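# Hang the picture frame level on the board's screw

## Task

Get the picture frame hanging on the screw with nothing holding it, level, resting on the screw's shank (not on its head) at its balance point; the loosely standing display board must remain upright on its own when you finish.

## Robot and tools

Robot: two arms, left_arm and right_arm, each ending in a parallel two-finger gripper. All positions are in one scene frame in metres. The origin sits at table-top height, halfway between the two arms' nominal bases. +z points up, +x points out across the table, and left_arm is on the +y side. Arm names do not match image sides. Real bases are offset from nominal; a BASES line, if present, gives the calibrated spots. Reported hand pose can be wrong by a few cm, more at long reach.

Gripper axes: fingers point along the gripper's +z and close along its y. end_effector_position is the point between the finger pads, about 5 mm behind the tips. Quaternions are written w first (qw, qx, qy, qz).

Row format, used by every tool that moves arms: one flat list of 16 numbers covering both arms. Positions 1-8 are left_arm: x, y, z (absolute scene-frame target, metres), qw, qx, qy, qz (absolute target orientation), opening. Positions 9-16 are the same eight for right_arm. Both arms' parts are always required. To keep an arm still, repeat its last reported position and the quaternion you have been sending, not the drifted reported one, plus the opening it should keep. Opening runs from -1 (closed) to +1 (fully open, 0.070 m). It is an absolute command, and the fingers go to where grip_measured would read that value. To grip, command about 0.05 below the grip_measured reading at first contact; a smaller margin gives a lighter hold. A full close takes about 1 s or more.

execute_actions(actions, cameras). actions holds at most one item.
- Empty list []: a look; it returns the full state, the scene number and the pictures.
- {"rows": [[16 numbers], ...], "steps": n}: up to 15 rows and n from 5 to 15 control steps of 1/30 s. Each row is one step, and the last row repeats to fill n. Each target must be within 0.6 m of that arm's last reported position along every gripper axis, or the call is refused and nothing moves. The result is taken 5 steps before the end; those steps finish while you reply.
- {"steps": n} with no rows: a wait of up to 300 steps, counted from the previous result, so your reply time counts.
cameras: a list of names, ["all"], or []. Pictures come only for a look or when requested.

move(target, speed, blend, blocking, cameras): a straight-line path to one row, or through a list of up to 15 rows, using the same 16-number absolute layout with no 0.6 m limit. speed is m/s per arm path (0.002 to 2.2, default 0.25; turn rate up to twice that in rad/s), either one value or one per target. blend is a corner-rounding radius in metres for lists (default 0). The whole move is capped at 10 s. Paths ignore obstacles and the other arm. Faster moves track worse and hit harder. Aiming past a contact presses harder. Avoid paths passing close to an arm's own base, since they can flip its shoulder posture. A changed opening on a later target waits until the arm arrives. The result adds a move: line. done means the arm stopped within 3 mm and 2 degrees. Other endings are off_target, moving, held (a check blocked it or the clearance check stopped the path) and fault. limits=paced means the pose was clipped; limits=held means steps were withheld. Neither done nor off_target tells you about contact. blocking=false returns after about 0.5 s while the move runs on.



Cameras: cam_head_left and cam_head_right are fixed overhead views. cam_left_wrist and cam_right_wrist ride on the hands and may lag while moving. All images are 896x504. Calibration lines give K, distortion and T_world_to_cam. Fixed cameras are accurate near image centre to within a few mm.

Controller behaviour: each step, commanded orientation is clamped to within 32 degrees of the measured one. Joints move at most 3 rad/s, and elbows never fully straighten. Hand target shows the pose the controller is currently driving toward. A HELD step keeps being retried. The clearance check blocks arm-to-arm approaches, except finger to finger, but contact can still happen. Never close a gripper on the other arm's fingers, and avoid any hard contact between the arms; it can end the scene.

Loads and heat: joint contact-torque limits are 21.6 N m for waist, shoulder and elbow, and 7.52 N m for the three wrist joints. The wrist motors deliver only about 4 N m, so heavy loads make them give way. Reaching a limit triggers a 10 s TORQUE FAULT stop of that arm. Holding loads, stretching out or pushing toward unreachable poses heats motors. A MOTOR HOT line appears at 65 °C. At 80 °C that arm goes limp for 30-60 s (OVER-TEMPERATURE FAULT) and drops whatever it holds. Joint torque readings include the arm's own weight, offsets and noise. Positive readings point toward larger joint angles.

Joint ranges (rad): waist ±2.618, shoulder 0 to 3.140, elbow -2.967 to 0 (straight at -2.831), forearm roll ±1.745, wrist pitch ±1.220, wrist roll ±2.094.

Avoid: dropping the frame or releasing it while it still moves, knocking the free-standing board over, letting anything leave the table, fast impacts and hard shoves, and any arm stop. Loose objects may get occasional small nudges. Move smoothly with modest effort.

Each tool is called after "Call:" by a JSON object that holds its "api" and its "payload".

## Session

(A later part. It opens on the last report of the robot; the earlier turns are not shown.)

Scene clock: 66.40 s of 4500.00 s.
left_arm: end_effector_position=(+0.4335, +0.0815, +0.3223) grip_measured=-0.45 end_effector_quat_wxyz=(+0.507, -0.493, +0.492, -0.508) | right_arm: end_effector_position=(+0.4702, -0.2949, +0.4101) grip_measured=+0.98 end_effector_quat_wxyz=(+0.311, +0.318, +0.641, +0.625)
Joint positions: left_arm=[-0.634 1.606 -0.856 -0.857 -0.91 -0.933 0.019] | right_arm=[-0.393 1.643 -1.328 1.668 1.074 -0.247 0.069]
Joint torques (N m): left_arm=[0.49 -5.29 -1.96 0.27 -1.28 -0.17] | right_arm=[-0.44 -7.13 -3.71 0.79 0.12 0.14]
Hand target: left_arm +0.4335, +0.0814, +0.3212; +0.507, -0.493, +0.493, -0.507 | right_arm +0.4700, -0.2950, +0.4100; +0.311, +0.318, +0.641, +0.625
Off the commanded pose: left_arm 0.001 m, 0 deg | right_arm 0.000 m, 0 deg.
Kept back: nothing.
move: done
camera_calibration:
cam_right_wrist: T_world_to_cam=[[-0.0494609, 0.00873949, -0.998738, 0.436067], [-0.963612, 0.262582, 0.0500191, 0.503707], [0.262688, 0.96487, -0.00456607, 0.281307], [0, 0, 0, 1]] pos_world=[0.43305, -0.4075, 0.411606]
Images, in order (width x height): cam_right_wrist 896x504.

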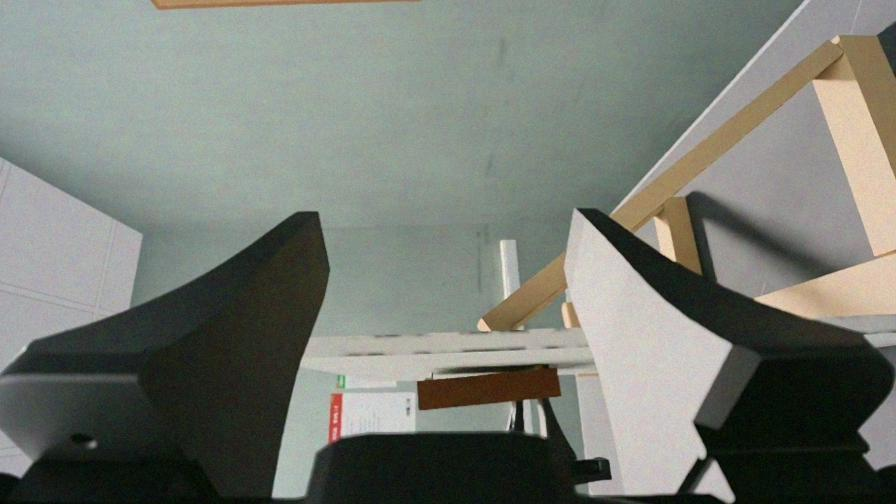

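Call:
{"api": "move", "payload": {"target": [[0.4335,0.0815,0.3213,0.5069,-0.4930,0.4930,-0.5069,-0.52,0.47,-0.295,0.41,0.311,0.318,0.641,0.625,0.98],[0.4335,0.0815,0.3213,0.5069,-0.4930,0.4930,-0.5069,-0.43,0.47,-0.295,0.41,0.311,0.318,0.641,0.625,0.98],[0.4335,0.0815,0.3216,0.5069,-0.4930,0.4930,-0.5069,-0.38,0.47,-0.295,0.41,0.311,0.318,0.641,0.625,0.98]], "speed": 0.02, "cameras": ["cam_right_wrist","cam_head_left","cam_head_right","cam_left_wrist"]}}

Call:
{"api": "zoom_image", "payload": {"camera": "cam_head_left", "region": [355, 20, 475, 110]}}

Call:
{"api": "zoom_image", "payload": {"camera": "cam_head_right", "region": [345, 20, 465, 110]}}

Call:
{"api": "zoom_image", "payload": {"camera": "cam_right_wrist", "region": [412, 365, 452, 390]}}

Scene clock: 69.17 s of 4500.00 s.
left_arm: end_effector_position=(+0.4335, +0.0815, +0.3213) grip_measured=-0.38 end_effector_quat_wxyz=(+0.507, -0.493, +0.493, -0.507) | right_arm: end_effector_position=(+0.4702, -0.2949, +0.4101) grip_measured=+0.98 end_effector_quat_wxyz=(+0.311, +0.318, +0.641, +0.625)
Joint positions: left_arm=[-0.634 1.606 -0.855 -0.858 -0.907 -0.932 0.022] | right_arm=[-0.393 1.643 -1.328 1.668 1.074 -0.247 0.069]
Joint torques (N m): left_arm=[-0.69 -6.64 -3.15 0.52 -1.28 0.08] | right_arm=[-0.44 -7.19 -3.7 0.78 0.1 0.14]
Hand target: left_arm +0.4335, +0.0815, +0.3216; +0.507, -0.493, +0.493, -0.507 | right_arm +0.4700, -0.2950, +0.4100; +0.311, +0.318, +0.641, +0.625
Off the commanded pose: left_arm 0.000 m, 0 deg | right_arm 0.000 m, 0 deg.
Kept back: nothing.
move: done
camera_calibration:
cam_left_wrist: T_world_to_cam=[[-0.00351938, -0.0109819, 0.999934, -0.315355], [-0.560203, -0.828281, -0.0110684, 0.314394], [0.828348, -0.560205, -0.00323706, -0.190646], [0, 0, 0, 1]] pos_world=[0.332936, 0.150143, 0.318197]
cam_right_wrist: T_world_to_cam=[[-0.0494609, 0.00873949, -0.998738, 0.436067], [-0.963612, 0.262582, 0.0500191, 0.503707], [0.262688, 0.96487, -0.00456607, 0.281307], [0, 0, 0, 1]] pos_world=[0.43305, -0.4075, 0.411606]

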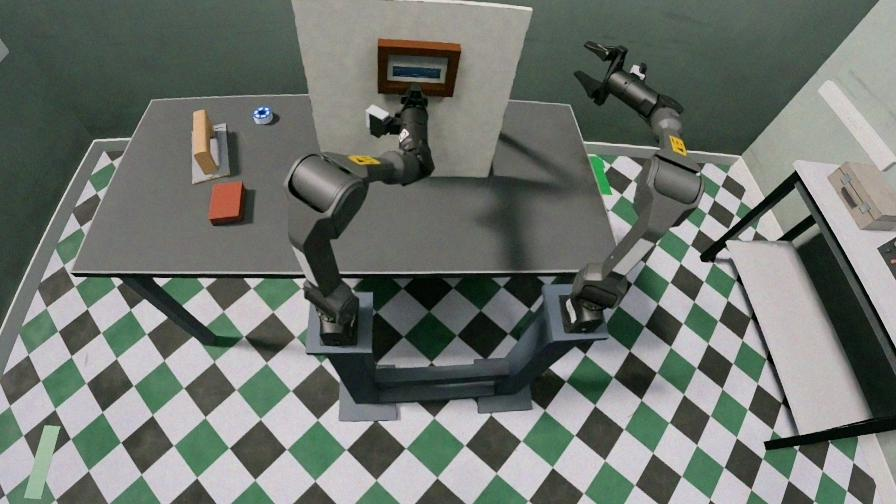

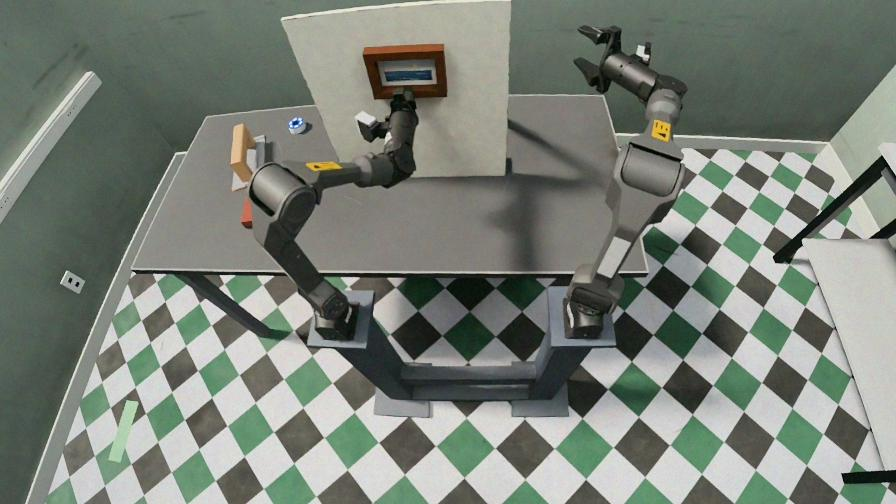

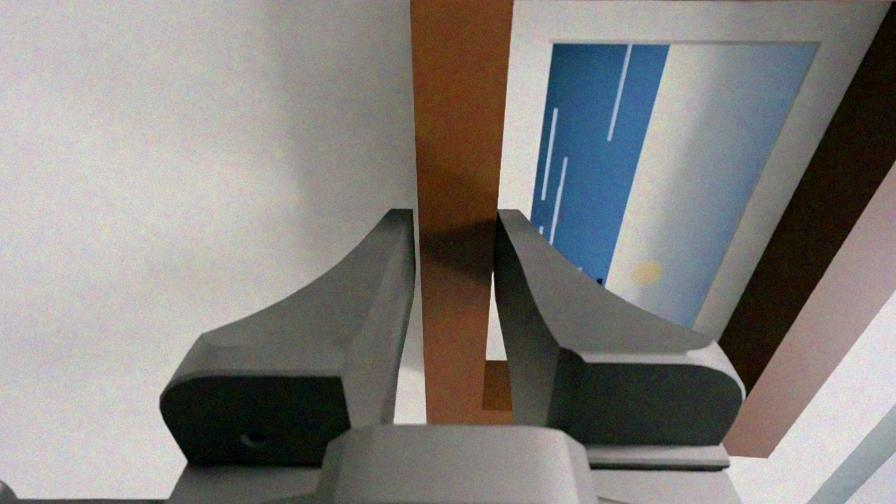

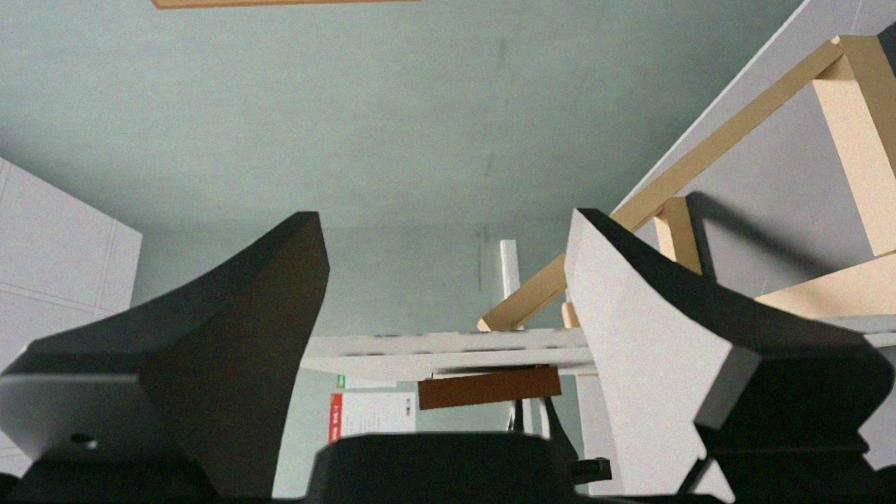

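Scaled by 4.200 from the camera's 896x504 image, which has a finer 1280x720 frame.

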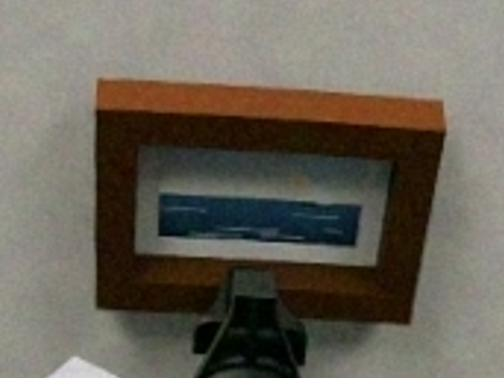

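Scaled by 4.200 from the camera's 896x504 image, which has a finer 1280x720 frame.

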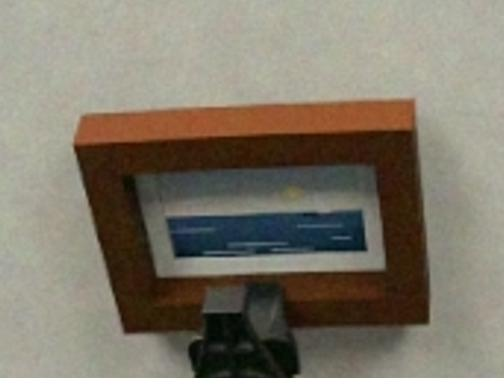

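Scaled by 12.600 from the camera's 896x504 image, which has a finer 1280x720 frame.

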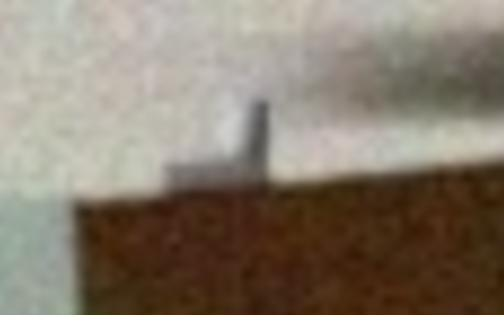

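Call:
{"api": "move", "payload": {"target": [[0.4335,0.0815,0.3213,0.5069,-0.4930,0.4930,-0.5069,-0.25,0.47,-0.295,0.41,0.311,0.318,0.641,0.625,0.98],[0.4335,0.0815,0.3213,0.5069,-0.4930,0.4930,-0.5069,0.1,0.47,-0.295,0.41,0.311,0.318,0.641,0.625,0.98]], "speed": 0.02, "cameras": ["cam_right_wrist","cam_head_left","cam_head_right","cam_left_wrist"]}}

Call:
{"api": "zoom_image", "payload": {"camera": "cam_head_left", "region": [355, 20, 475, 110]}}

Call:
{"api": "zoom_image", "payload": {"camera": "cam_head_right", "region": [345, 20, 465, 110]}}

Call:
{"api": "zoom_image", "payload": {"camera": "cam_right_wrist", "region": [412, 365, 452, 390]}}

Scene clock: 70.83 s of 4500.00 s.
left_arm: end_effector_position=(+0.4335, +0.0815, +0.3215) grip_measured=+0.10 end_effector_quat_wxyz=(+0.507, -0.493, +0.493, -0.507) | right_arm: end_effector_position=(+0.4702, -0.2949, +0.4101) grip_measured=+0.98 end_effector_quat_wxyz=(+0.311, +0.318, +0.641, +0.625)
Joint positions: left_arm=[-0.634 1.606 -0.855 -0.857 -0.908 -0.933 0.038] | right_arm=[-0.393 1.643 -1.328 1.668 1.074 -0.247 0.069]
Joint torques (N m): left_arm=[-0.46 -6.34 -2.13 0.56 -1.29 -0.13] | right_arm=[-0.45 -7.09 -3.7 0.79 0.09 0.14]
Hand target: left_arm +0.4335, +0.0815, +0.3213; +0.507, -0.493, +0.493, -0.507 | right_arm +0.4700, -0.2950, +0.4100; +0.311, +0.318, +0.641, +0.625
Off the commanded pose: left_arm 0.000 m, 0 deg | right_arm 0.000 m, 0 deg.
Kept back: nothing.
move: done
camera_calibration:
cam_left_wrist: T_world_to_cam=[[-0.00465151, -0.0106827, 0.999932, -0.315123], [-0.560255, -0.828241, -0.0114547, 0.314529], [0.828307, -0.56027, -0.00213249, -0.190974], [0, 0, 0, 1]] pos_world=[0.332936, 0.150143, 0.318298]
cam_right_wrist: T_world_to_cam=[[-0.0494609, 0.00873949, -0.998738, 0.436067], [-0.963612, 0.262582, 0.0500191, 0.503707], [0.262688, 0.96487, -0.00456607, 0.281307], [0, 0, 0, 1]] pos_world=[0.43305, -0.4075, 0.411606]

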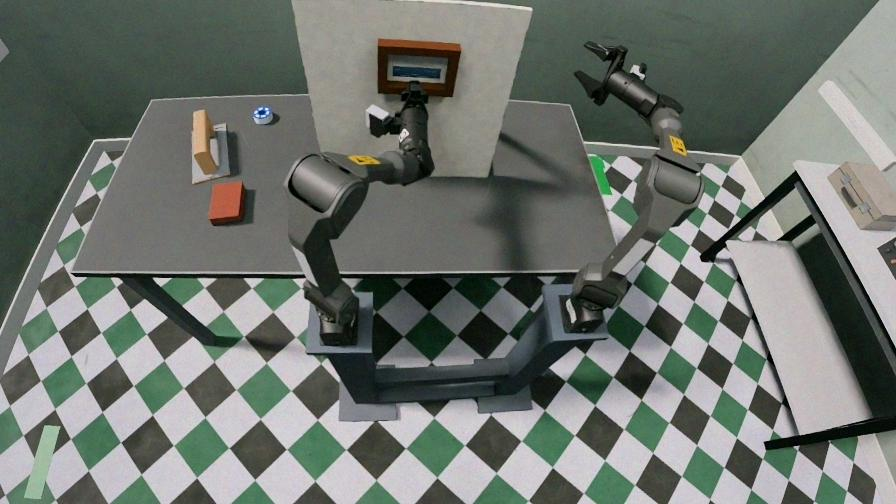

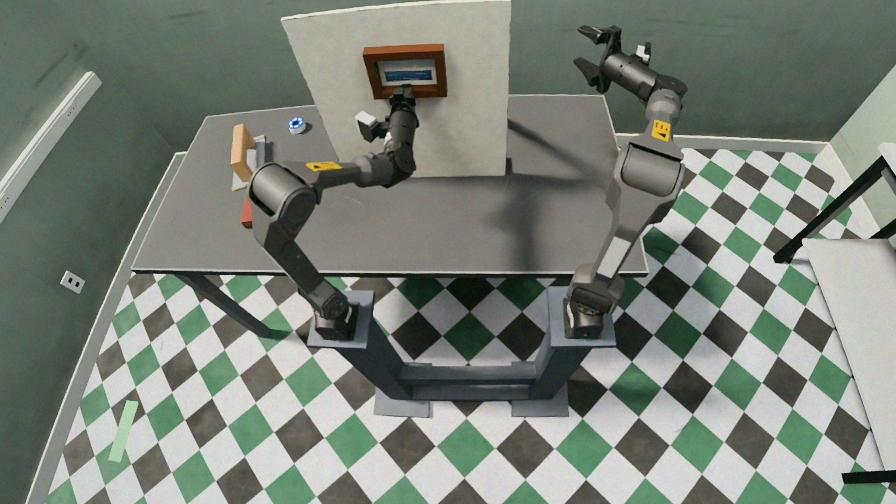

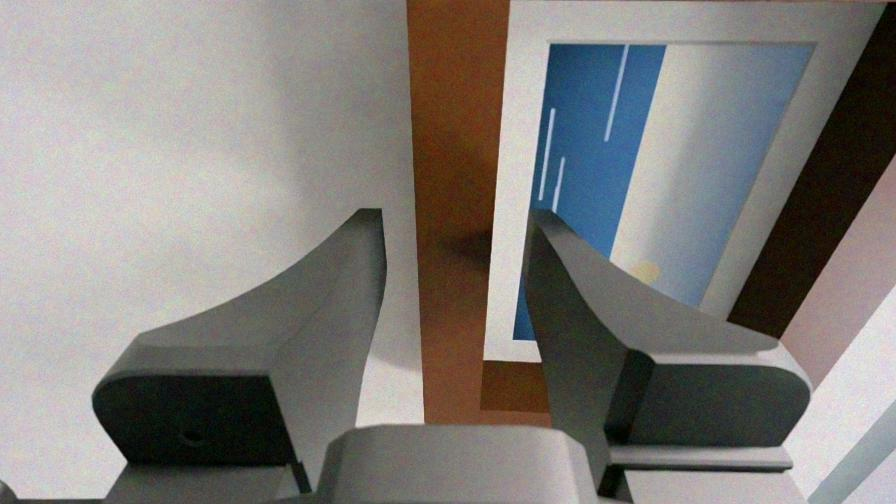

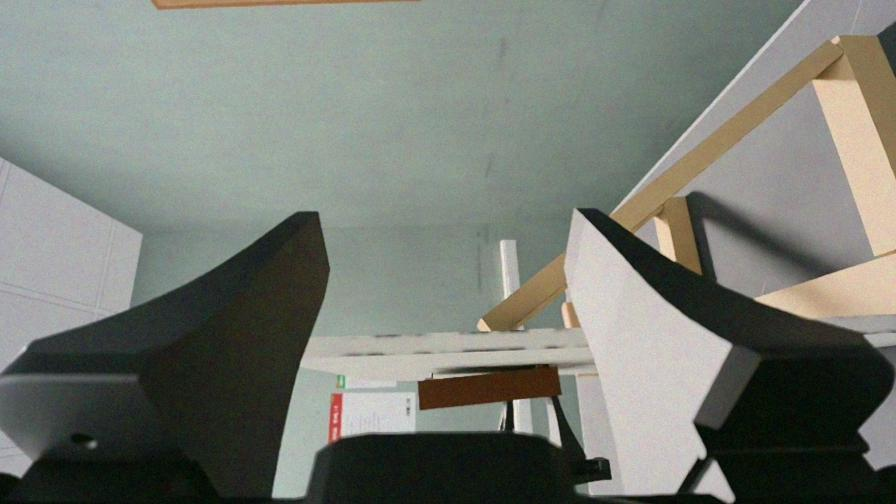

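Scaled by 4.200 from the camera's 896x504 image, which has a finer 1280x720 frame.

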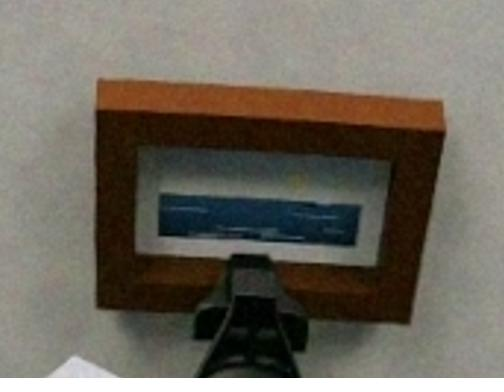

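Scaled by 4.200 from the camera's 896x504 image, which has a finer 1280x720 frame.

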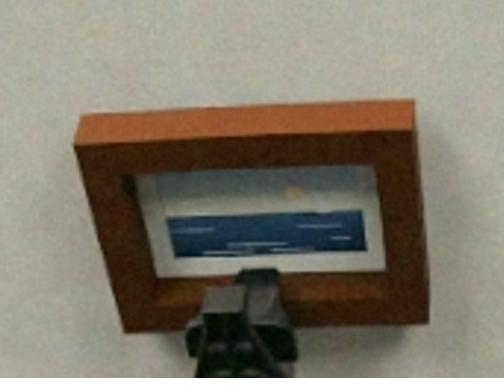

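Scaled by 12.600 from the camera's 896x504 image, which has a finer 1280x720 frame.

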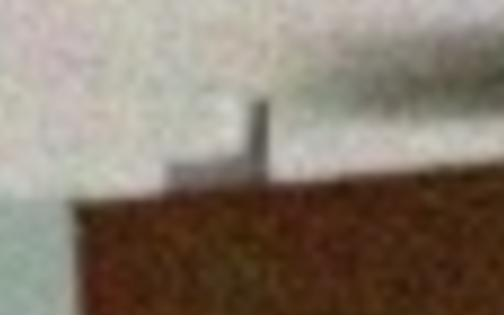

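Call:
{"api": "move", "payload": {"target": [[0.4335,0.0815,0.3209,0.5149,-0.4851,0.4920,-0.5077,0.1,0.47,-0.295,0.41,0.311,0.318,0.641,0.625,0.98],[0.4335,0.0815,0.3209,0.5149,-0.4851,0.4920,-0.5077,-0.36,0.47,-0.295,0.41,0.311,0.318,0.641,0.625,0.98],[0.4335,0.0815,0.3209,0.5149,-0.4851,0.4920,-0.5077,-0.47,0.47,-0.295,0.41,0.311,0.318,0.641,0.625,0.98]], "speed": 0.03, "cameras": ["cam_left_wrist","cam_right_wrist"]}}

Call:
{"api": "zoom_image", "payload": {"camera": "cam_right_wrist", "region": [412, 365, 452, 390]}}

Scene clock: 73.80 s of 4500.00 s.
left_arm: end_effector_position=(+0.4334, +0.0815, +0.3214) grip_measured=-0.45 end_effector_quat_wxyz=(+0.515, -0.485, +0.491, -0.508) | right_arm: end_effector_position=(+0.4702, -0.2949, +0.4101) grip_measured=+0.98 end_effector_quat_wxyz=(+0.311, +0.318, +0.641, +0.625)
Joint positions: left_arm=[-0.634 1.615 -0.846 -0.833 -0.937 -0.944 0.019] | right_arm=[-0.393 1.643 -1.328 1.668 1.074 -0.247 0.069]
Joint torques (N m): left_arm=[-0.01 -5 -2.11 0.15 -0.11 0.03] | right_arm=[-0.41 -7.13 -3.68 0.78 0.08 0.14]
Hand target: left_arm +0.4335, +0.0815, +0.3209; +0.515, -0.485, +0.492, -0.508 | right_arm +0.4700, -0.2950, +0.4100; +0.311, +0.318, +0.641, +0.625
Off the commanded pose: left_arm 0.001 m, 0 deg | right_arm 0.000 m, 0 deg.
Kept back: nothing.
move: done
camera_calibration:
cam_left_wrist: T_world_to_cam=[[-0.0239099, -0.0249454, 0.999403, -0.305296], [-0.558811, -0.828596, -0.0340511, 0.321262], [0.82895, -0.559292, 0.00587191, -0.193879], [0, 0, 0, 1]] pos_world=[0.332941, 0.150146, 0.317191]
cam_right_wrist: T_world_to_cam=[[-0.0494609, 0.00873949, -0.998738, 0.436067], [-0.963612, 0.262582, 0.0500191, 0.503707], [0.262688, 0.96487, -0.00456607, 0.281307], [0, 0, 0, 1]] pos_world=[0.43305, -0.4075, 0.411606]
Images, in order (width x height): cam_left_wrist 896x504, cam_right_wrist 896x504.

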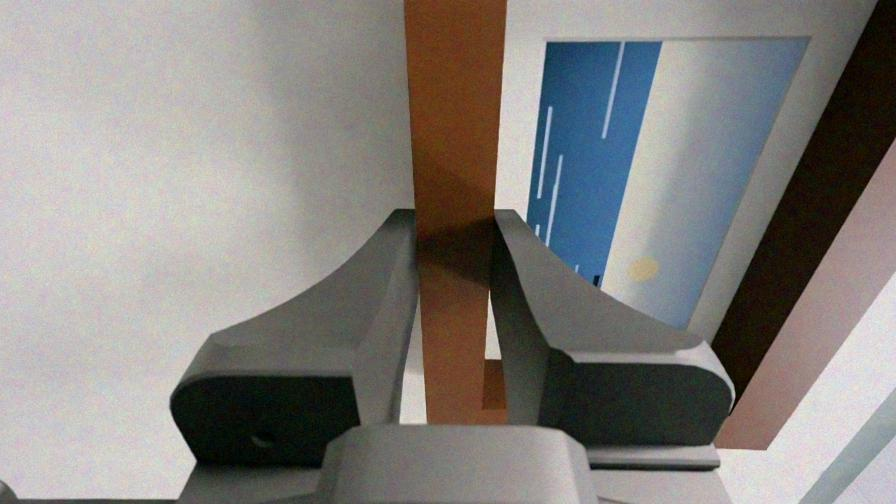

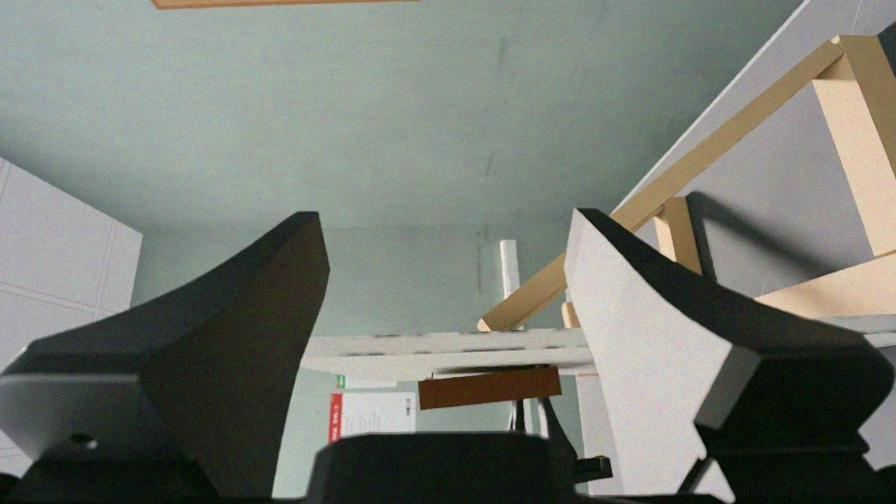

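Scaled by 12.600 from the camera's 896x504 image, which has a finer 1280x720 frame.

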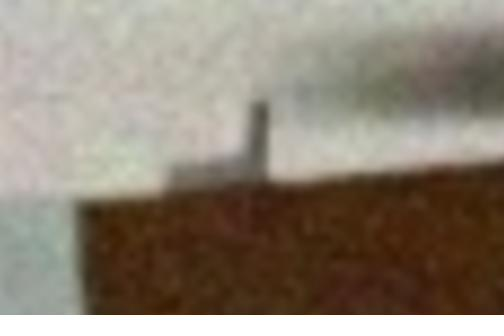

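Call:
{"api": "move", "payload": {"target": [[0.4335,0.0770,0.3217,0.5037,-0.4958,0.4813,-0.5188,-0.48,0.47,-0.295,0.41,0.311,0.318,0.641,0.625,0.98]], "speed": 0.02, "cameras": ["cam_head_left","cam_head_right","cam_right_wrist"]}}

Call:
{"api": "zoom_image", "payload": {"camera": "cam_right_wrist", "region": [412, 365, 452, 390]}}

Call:
{"api": "zoom_image", "payload": {"camera": "cam_head_left", "region": [355, 20, 475, 110]}}

Call:
{"api": "zoom_image", "payload": {"camera": "cam_head_right", "region": [345, 20, 465, 110]}}

Scene clock: 75.40 s of 4500.00 s.
left_arm: end_effector_position=(+0.4335, +0.0773, +0.3218) grip_measured=-0.45 end_effector_quat_wxyz=(+0.504, -0.496, +0.481, -0.519) | right_arm: end_effector_position=(+0.4702, -0.2949, +0.4101) grip_measured=+0.98 end_effector_quat_wxyz=(+0.311, +0.318, +0.641, +0.625)
Joint positions: left_arm=[-0.647 1.622 -0.858 -0.851 -0.939 -0.973 0.019] | right_arm=[-0.393 1.643 -1.328 1.668 1.074 -0.247 0.069]
Joint torques (N m): left_arm=[-1.53 -3.85 -2.36 0.3 -0.39 0.02] | right_arm=[-0.41 -7.13 -3.72 0.79 0.06 0.14]
Hand target: left_arm +0.4335, +0.0770, +0.3217; +0.504, -0.496, +0.481, -0.519 | right_arm +0.4700, -0.2950, +0.4100; +0.311, +0.318, +0.641, +0.625
Off the commanded pose: left_arm 0.000 m, 0 deg | right_arm 0.000 m, 0 deg.
Kept back: nothing.
move: done
camera_calibration:
cam_right_wrist: T_world_to_cam=[[-0.0494609, 0.00873949, -0.998738, 0.436067], [-0.963612, 0.262582, 0.0500191, 0.503707], [0.262688, 0.96487, -0.00456607, 0.281307], [0, 0, 0, 1]] pos_world=[0.43305, -0.4075, 0.411606]
Images, in order (width x height): cam_head_left 896x504, cam_head_right 896x504, cam_right_wrist 896x504.

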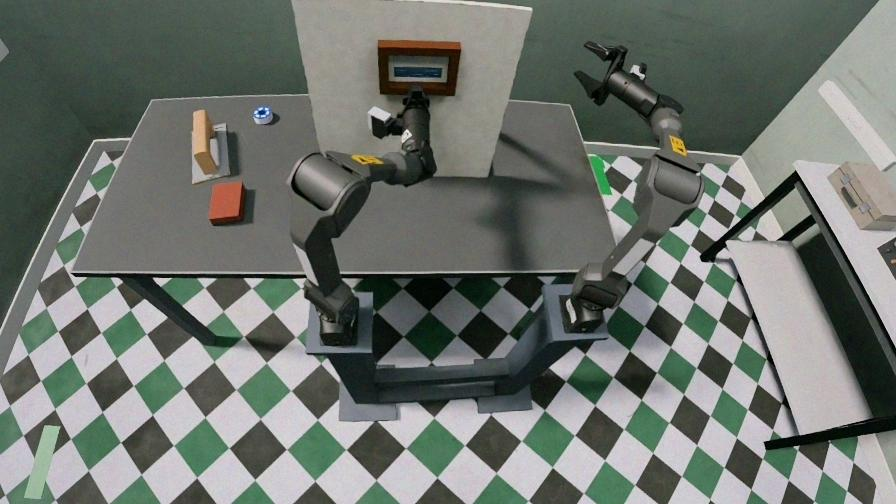

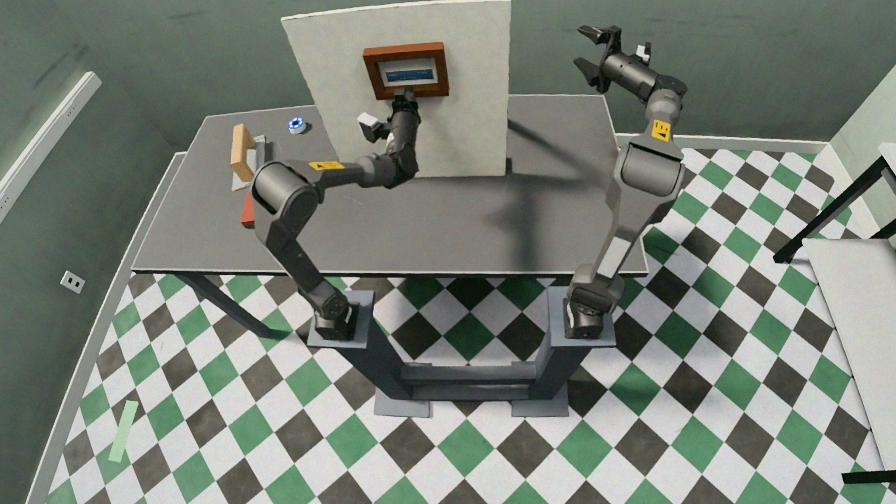

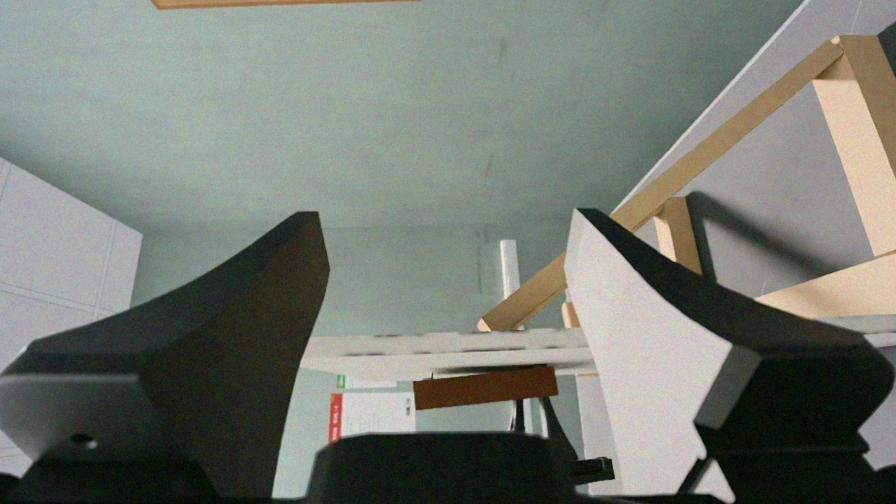

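Scaled by 12.600 from the camera's 896x504 image, which has a finer 1280x720 frame.

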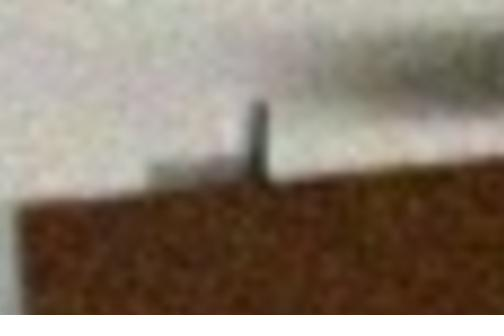

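Scaled by 4.200 from the camera's 896x504 image, which has a finer 1280x720 frame.

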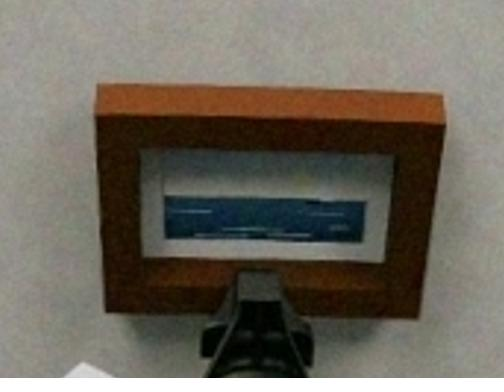

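Scaled by 4.200 from the camera's 896x504 image, which has a finer 1280x720 frame.

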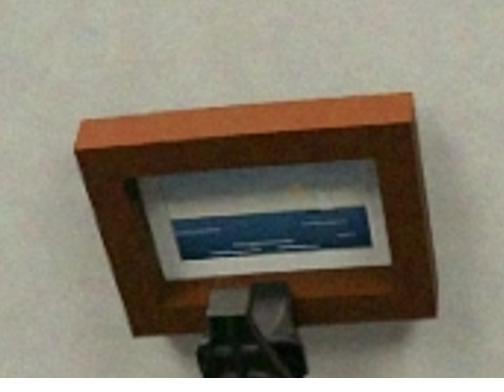

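Call:
{"api": "move", "payload": {"target": [[0.4335,0.0771,0.3222,0.5037,-0.4958,0.4813,-0.5188,-0.48,0.47,-0.295,0.41,0.311,0.318,0.641,0.625,0.98],[0.4335,0.0771,0.3218,0.5037,-0.4958,0.4813,-0.5188,-0.43,0.47,-0.295,0.41,0.311,0.318,0.641,0.625,0.98],[0.4335,0.0771,0.3215,0.5037,-0.4958,0.4813,-0.5188,-0.3,0.47,-0.295,0.41,0.311,0.318,0.641,0.625,0.98],[0.4335,0.0771,0.3215,0.5037,-0.4958,0.4813,-0.5188,0.1,0.47,-0.295,0.41,0.311,0.318,0.641,0.625,0.98]], "speed": 0.02, "cameras": ["cam_head_left","cam_head_right","cam_right_wrist","cam_left_wrist"]}}

Call:
{"api": "zoom_image", "payload": {"camera": "cam_right_wrist", "region": [412, 365, 452, 390]}}

Call:
{"api": "zoom_image", "payload": {"camera": "cam_head_left", "region": [355, 20, 475, 110]}}

Call:
{"api": "zoom_image", "payload": {"camera": "cam_head_right", "region": [345, 20, 465, 110]}}

Scene clock: 78.80 s of 4500.00 s.
left_arm: end_effector_position=(+0.4334, +0.0772, +0.3216) grip_measured=+0.10 end_effector_quat_wxyz=(+0.504, -0.496, +0.481, -0.519) | right_arm: end_effector_position=(+0.4702, -0.2949, +0.4101) grip_measured=+0.98 end_effector_quat_wxyz=(+0.311, +0.318, +0.641, +0.625)
Joint positions: left_arm=[-0.647 1.622 -0.857 -0.85 -0.939 -0.974 0.038] | right_arm=[-0.393 1.643 -1.328 1.668 1.074 -0.247 0.069]
Joint torques (N m): left_arm=[0.52 -5.61 -3.1 0.57 -1 -0.11] | right_arm=[-0.44 -7.11 -3.73 0.79 0.05 0.14]
Hand target: left_arm +0.4335, +0.0771, +0.3215; +0.504, -0.496, +0.481, -0.519 | right_arm +0.4700, -0.2950, +0.4100; +0.311, +0.318, +0.641, +0.625
Off the commanded pose: left_arm 0.000 m, 0 deg | right_arm 0.000 m, 0 deg.
Kept back: nothing.
move: done
camera_calibration:
cam_left_wrist: T_world_to_cam=[[-0.021968, 0.0181945, 0.999593, -0.309733], [-0.560766, -0.82797, 0.00274675, 0.306642], [0.827683, -0.560478, 0.0283917, -0.202842], [0, 0, 0, 1]] pos_world=[0.333039, 0.145837, 0.314524]
cam_right_wrist: T_world_to_cam=[[-0.0494609, 0.00873949, -0.998738, 0.436067], [-0.963612, 0.262582, 0.0500191, 0.503707], [0.262688, 0.96487, -0.00456607, 0.281307], [0, 0, 0, 1]] pos_world=[0.43305, -0.4075, 0.411606]

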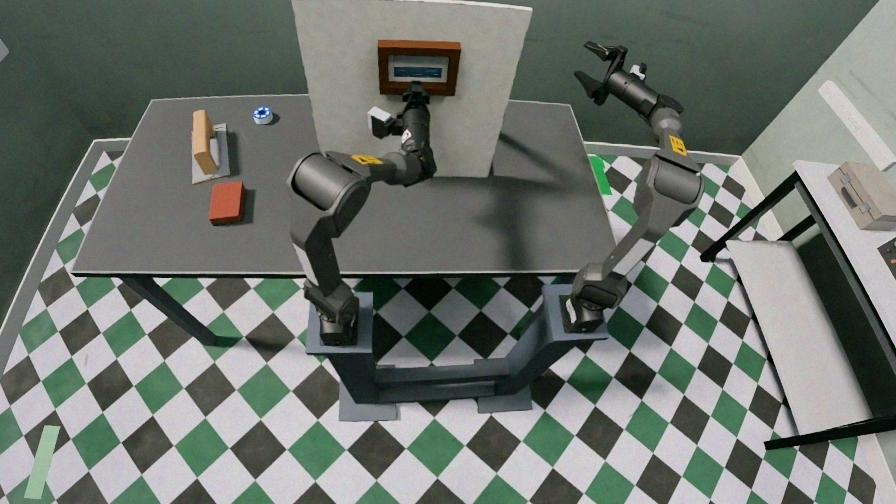

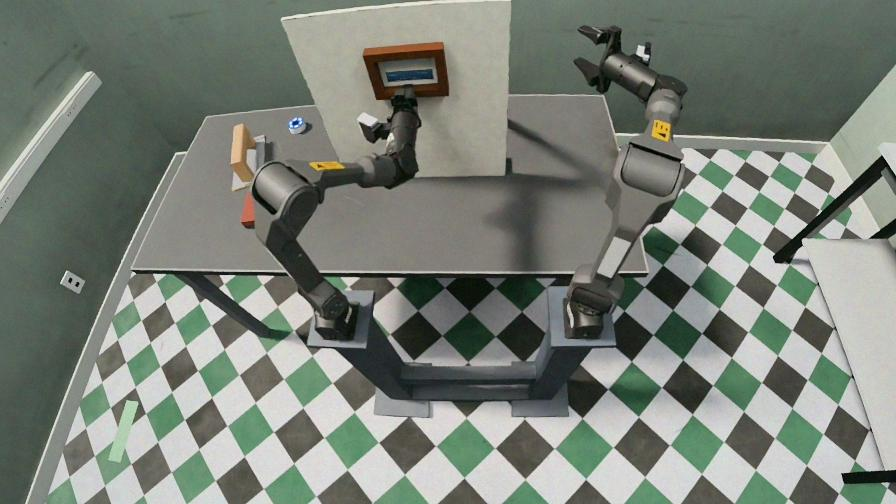

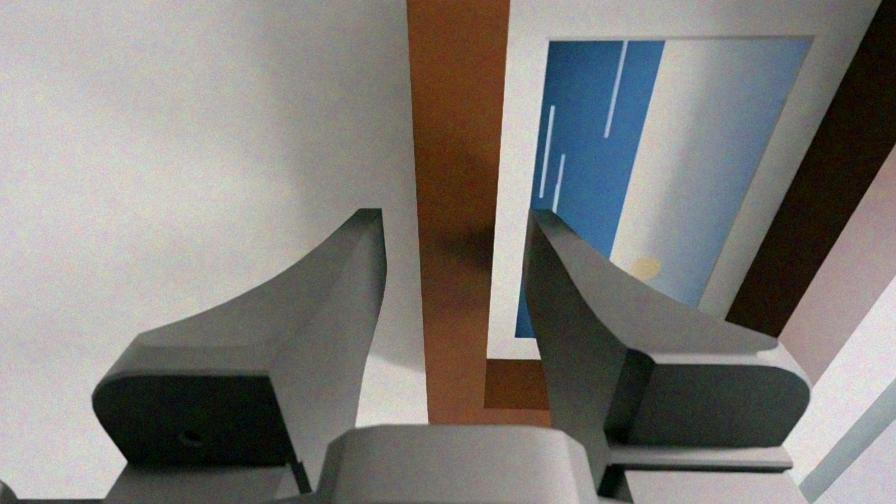

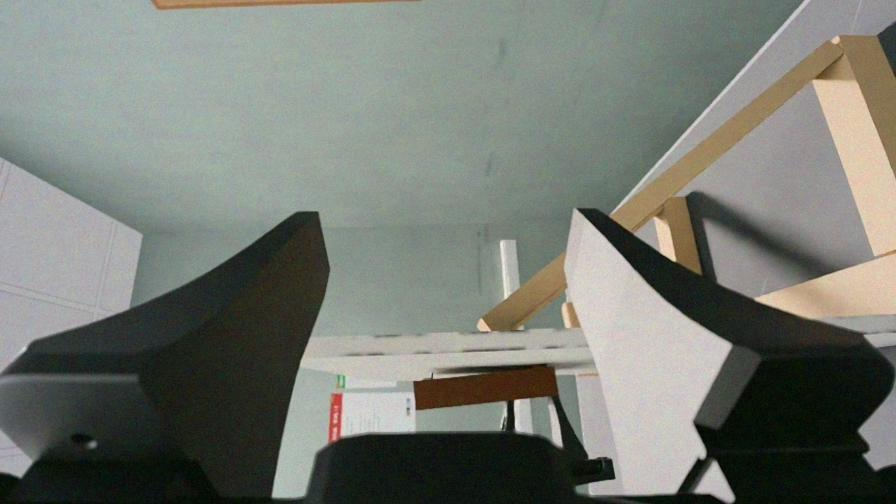

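Scaled by 12.600 from the camera's 896x504 image, which has a finer 1280x720 frame.

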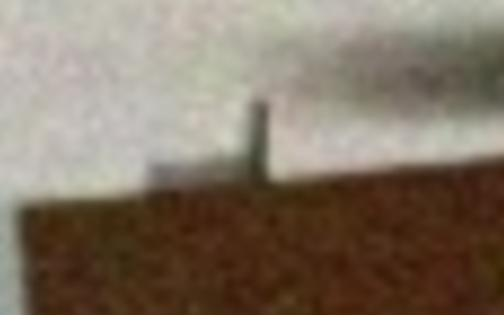

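Scaled by 4.200 from the camera's 896x504 image, which has a finer 1280x720 frame.

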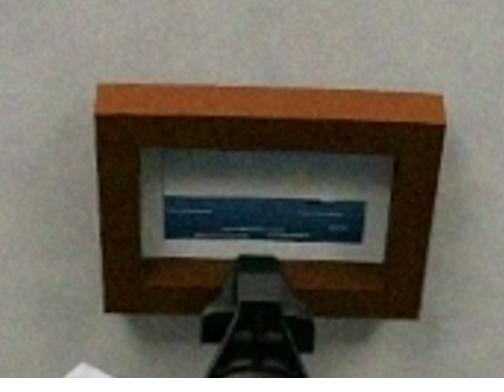

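Scaled by 4.200 from the camera's 896x504 image, which has a finer 1280x720 frame.

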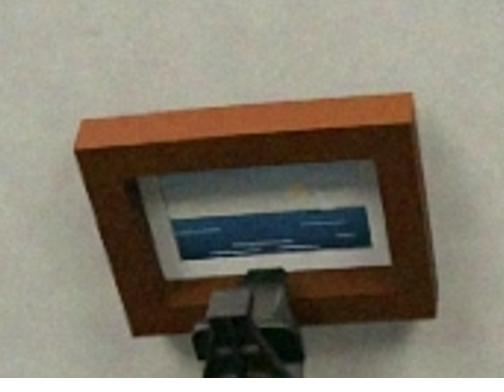

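Call:
{"api": "move", "payload": {"target": [[0.4335,0.0771,0.3217,0.5037,-0.4958,0.4813,-0.5188,0.2,0.47,-0.295,0.41,0.311,0.318,0.641,0.625,0.98],[0.36,0.0790,0.3185,0.5037,-0.4958,0.4813,-0.5188,0.2,0.47,-0.295,0.41,0.311,0.318,0.641,0.625,0.98]], "speed": 0.08, "cameras": ["cam_head_left","cam_head_right","cam_right_wrist"]}}

Call:
{"api": "zoom_image", "payload": {"camera": "cam_right_wrist", "region": [380, 330, 590, 440]}}

Call:
{"api": "zoom_image", "payload": {"camera": "cam_head_left", "region": [355, 20, 475, 110]}}

Call:
{"api": "zoom_image", "payload": {"camera": "cam_head_right", "region": [345, 20, 465, 110]}}

Scene clock: 81.23 s of 4500.00 s.
left_arm: end_effector_position=(+0.3595, +0.0791, +0.3185) grip_measured=+0.20 end_effector_quat_wxyz=(+0.504, -0.496, +0.481, -0.519) | right_arm: end_effector_position=(+0.4702, -0.2949, +0.4101) grip_measured=+0.98 end_effector_quat_wxyz=(+0.311, +0.318, +0.641, +0.625)
Joint positions: left_arm=[-0.858 1.447 -0.643 -1.026 -1.093 -0.899 0.042] | right_arm=[-0.393 1.643 -1.328 1.668 1.074 -0.247 0.069]
Joint torques (N m): left_arm=[0.38 -4.59 -2.58 0.68 -0.88 -0.1] | right_arm=[-0.4 -7.16 -3.73 0.79 0.05 0.13]
Hand target: left_arm +0.3600, +0.0790, +0.3185; +0.504, -0.496, +0.481, -0.519 | right_arm +0.4700, -0.2950, +0.4100; +0.311, +0.318, +0.641, +0.625
Off the commanded pose: left_arm 0.000 m, 0 deg | right_arm 0.000 m, 0 deg.
Kept back: nothing.
move: done
camera_calibration:
cam_right_wrist: T_world_to_cam=[[-0.0494609, 0.00873949, -0.998738, 0.436067], [-0.963612, 0.262582, 0.0500191, 0.503707], [0.262688, 0.96487, -0.00456607, 0.281307], [0, 0, 0, 1]] pos_world=[0.43305, -0.4075, 0.411606]
Images, in order (width x height): cam_head_left 896x504, cam_head_right 896x504, cam_right_wrist 896x504.

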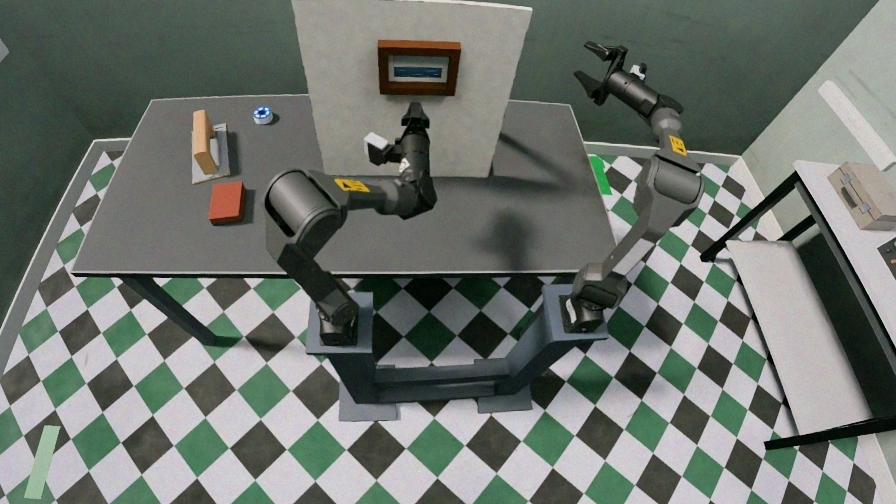

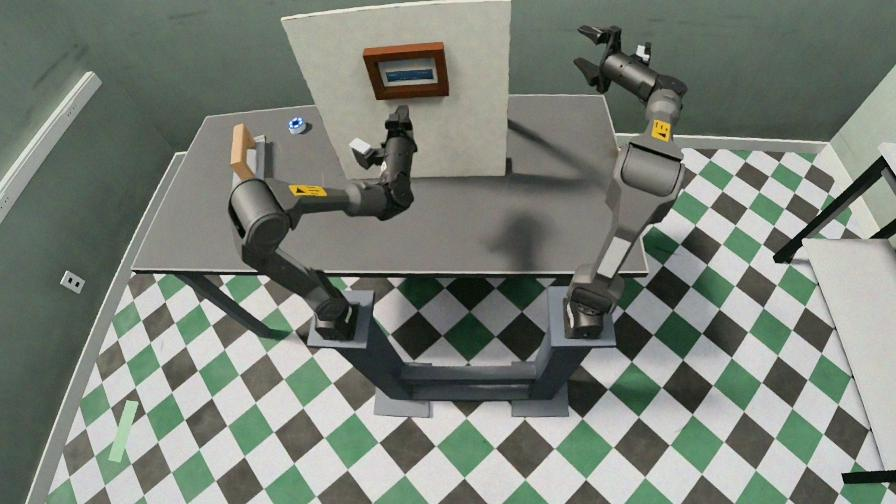

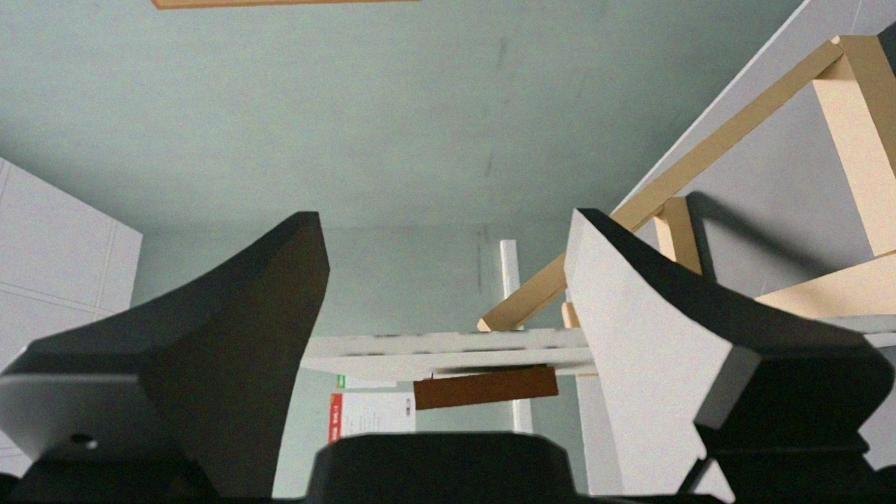

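Scaled by 2.400 from the camera's 896x504 image, which has a finer 1280x720 frame.

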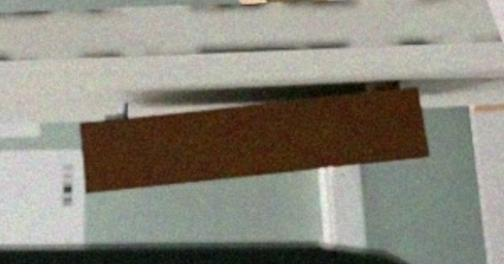

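Scaled by 4.200 from the camera's 896x504 image, which has a finer 1280x720 frame.

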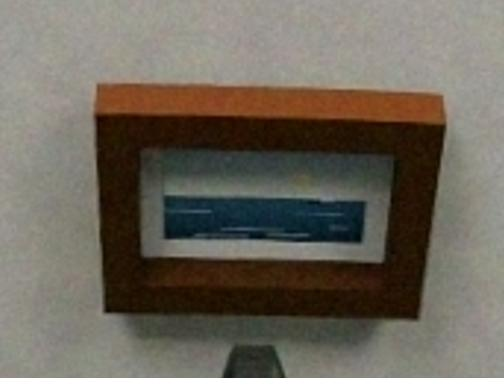

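Scaled by 4.200 from the camera's 896x504 image, which has a finer 1280x720 frame.

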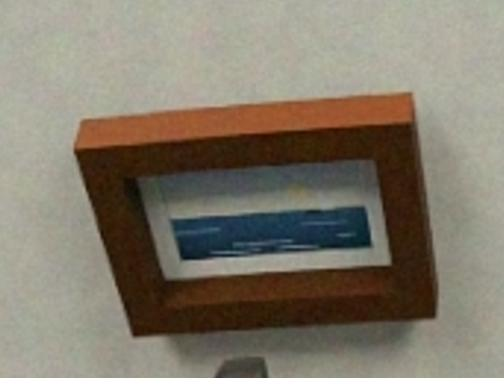

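Call:
{"api": "finished_scene", "payload": {"scene": 2}}

The scene is finished: the task was done.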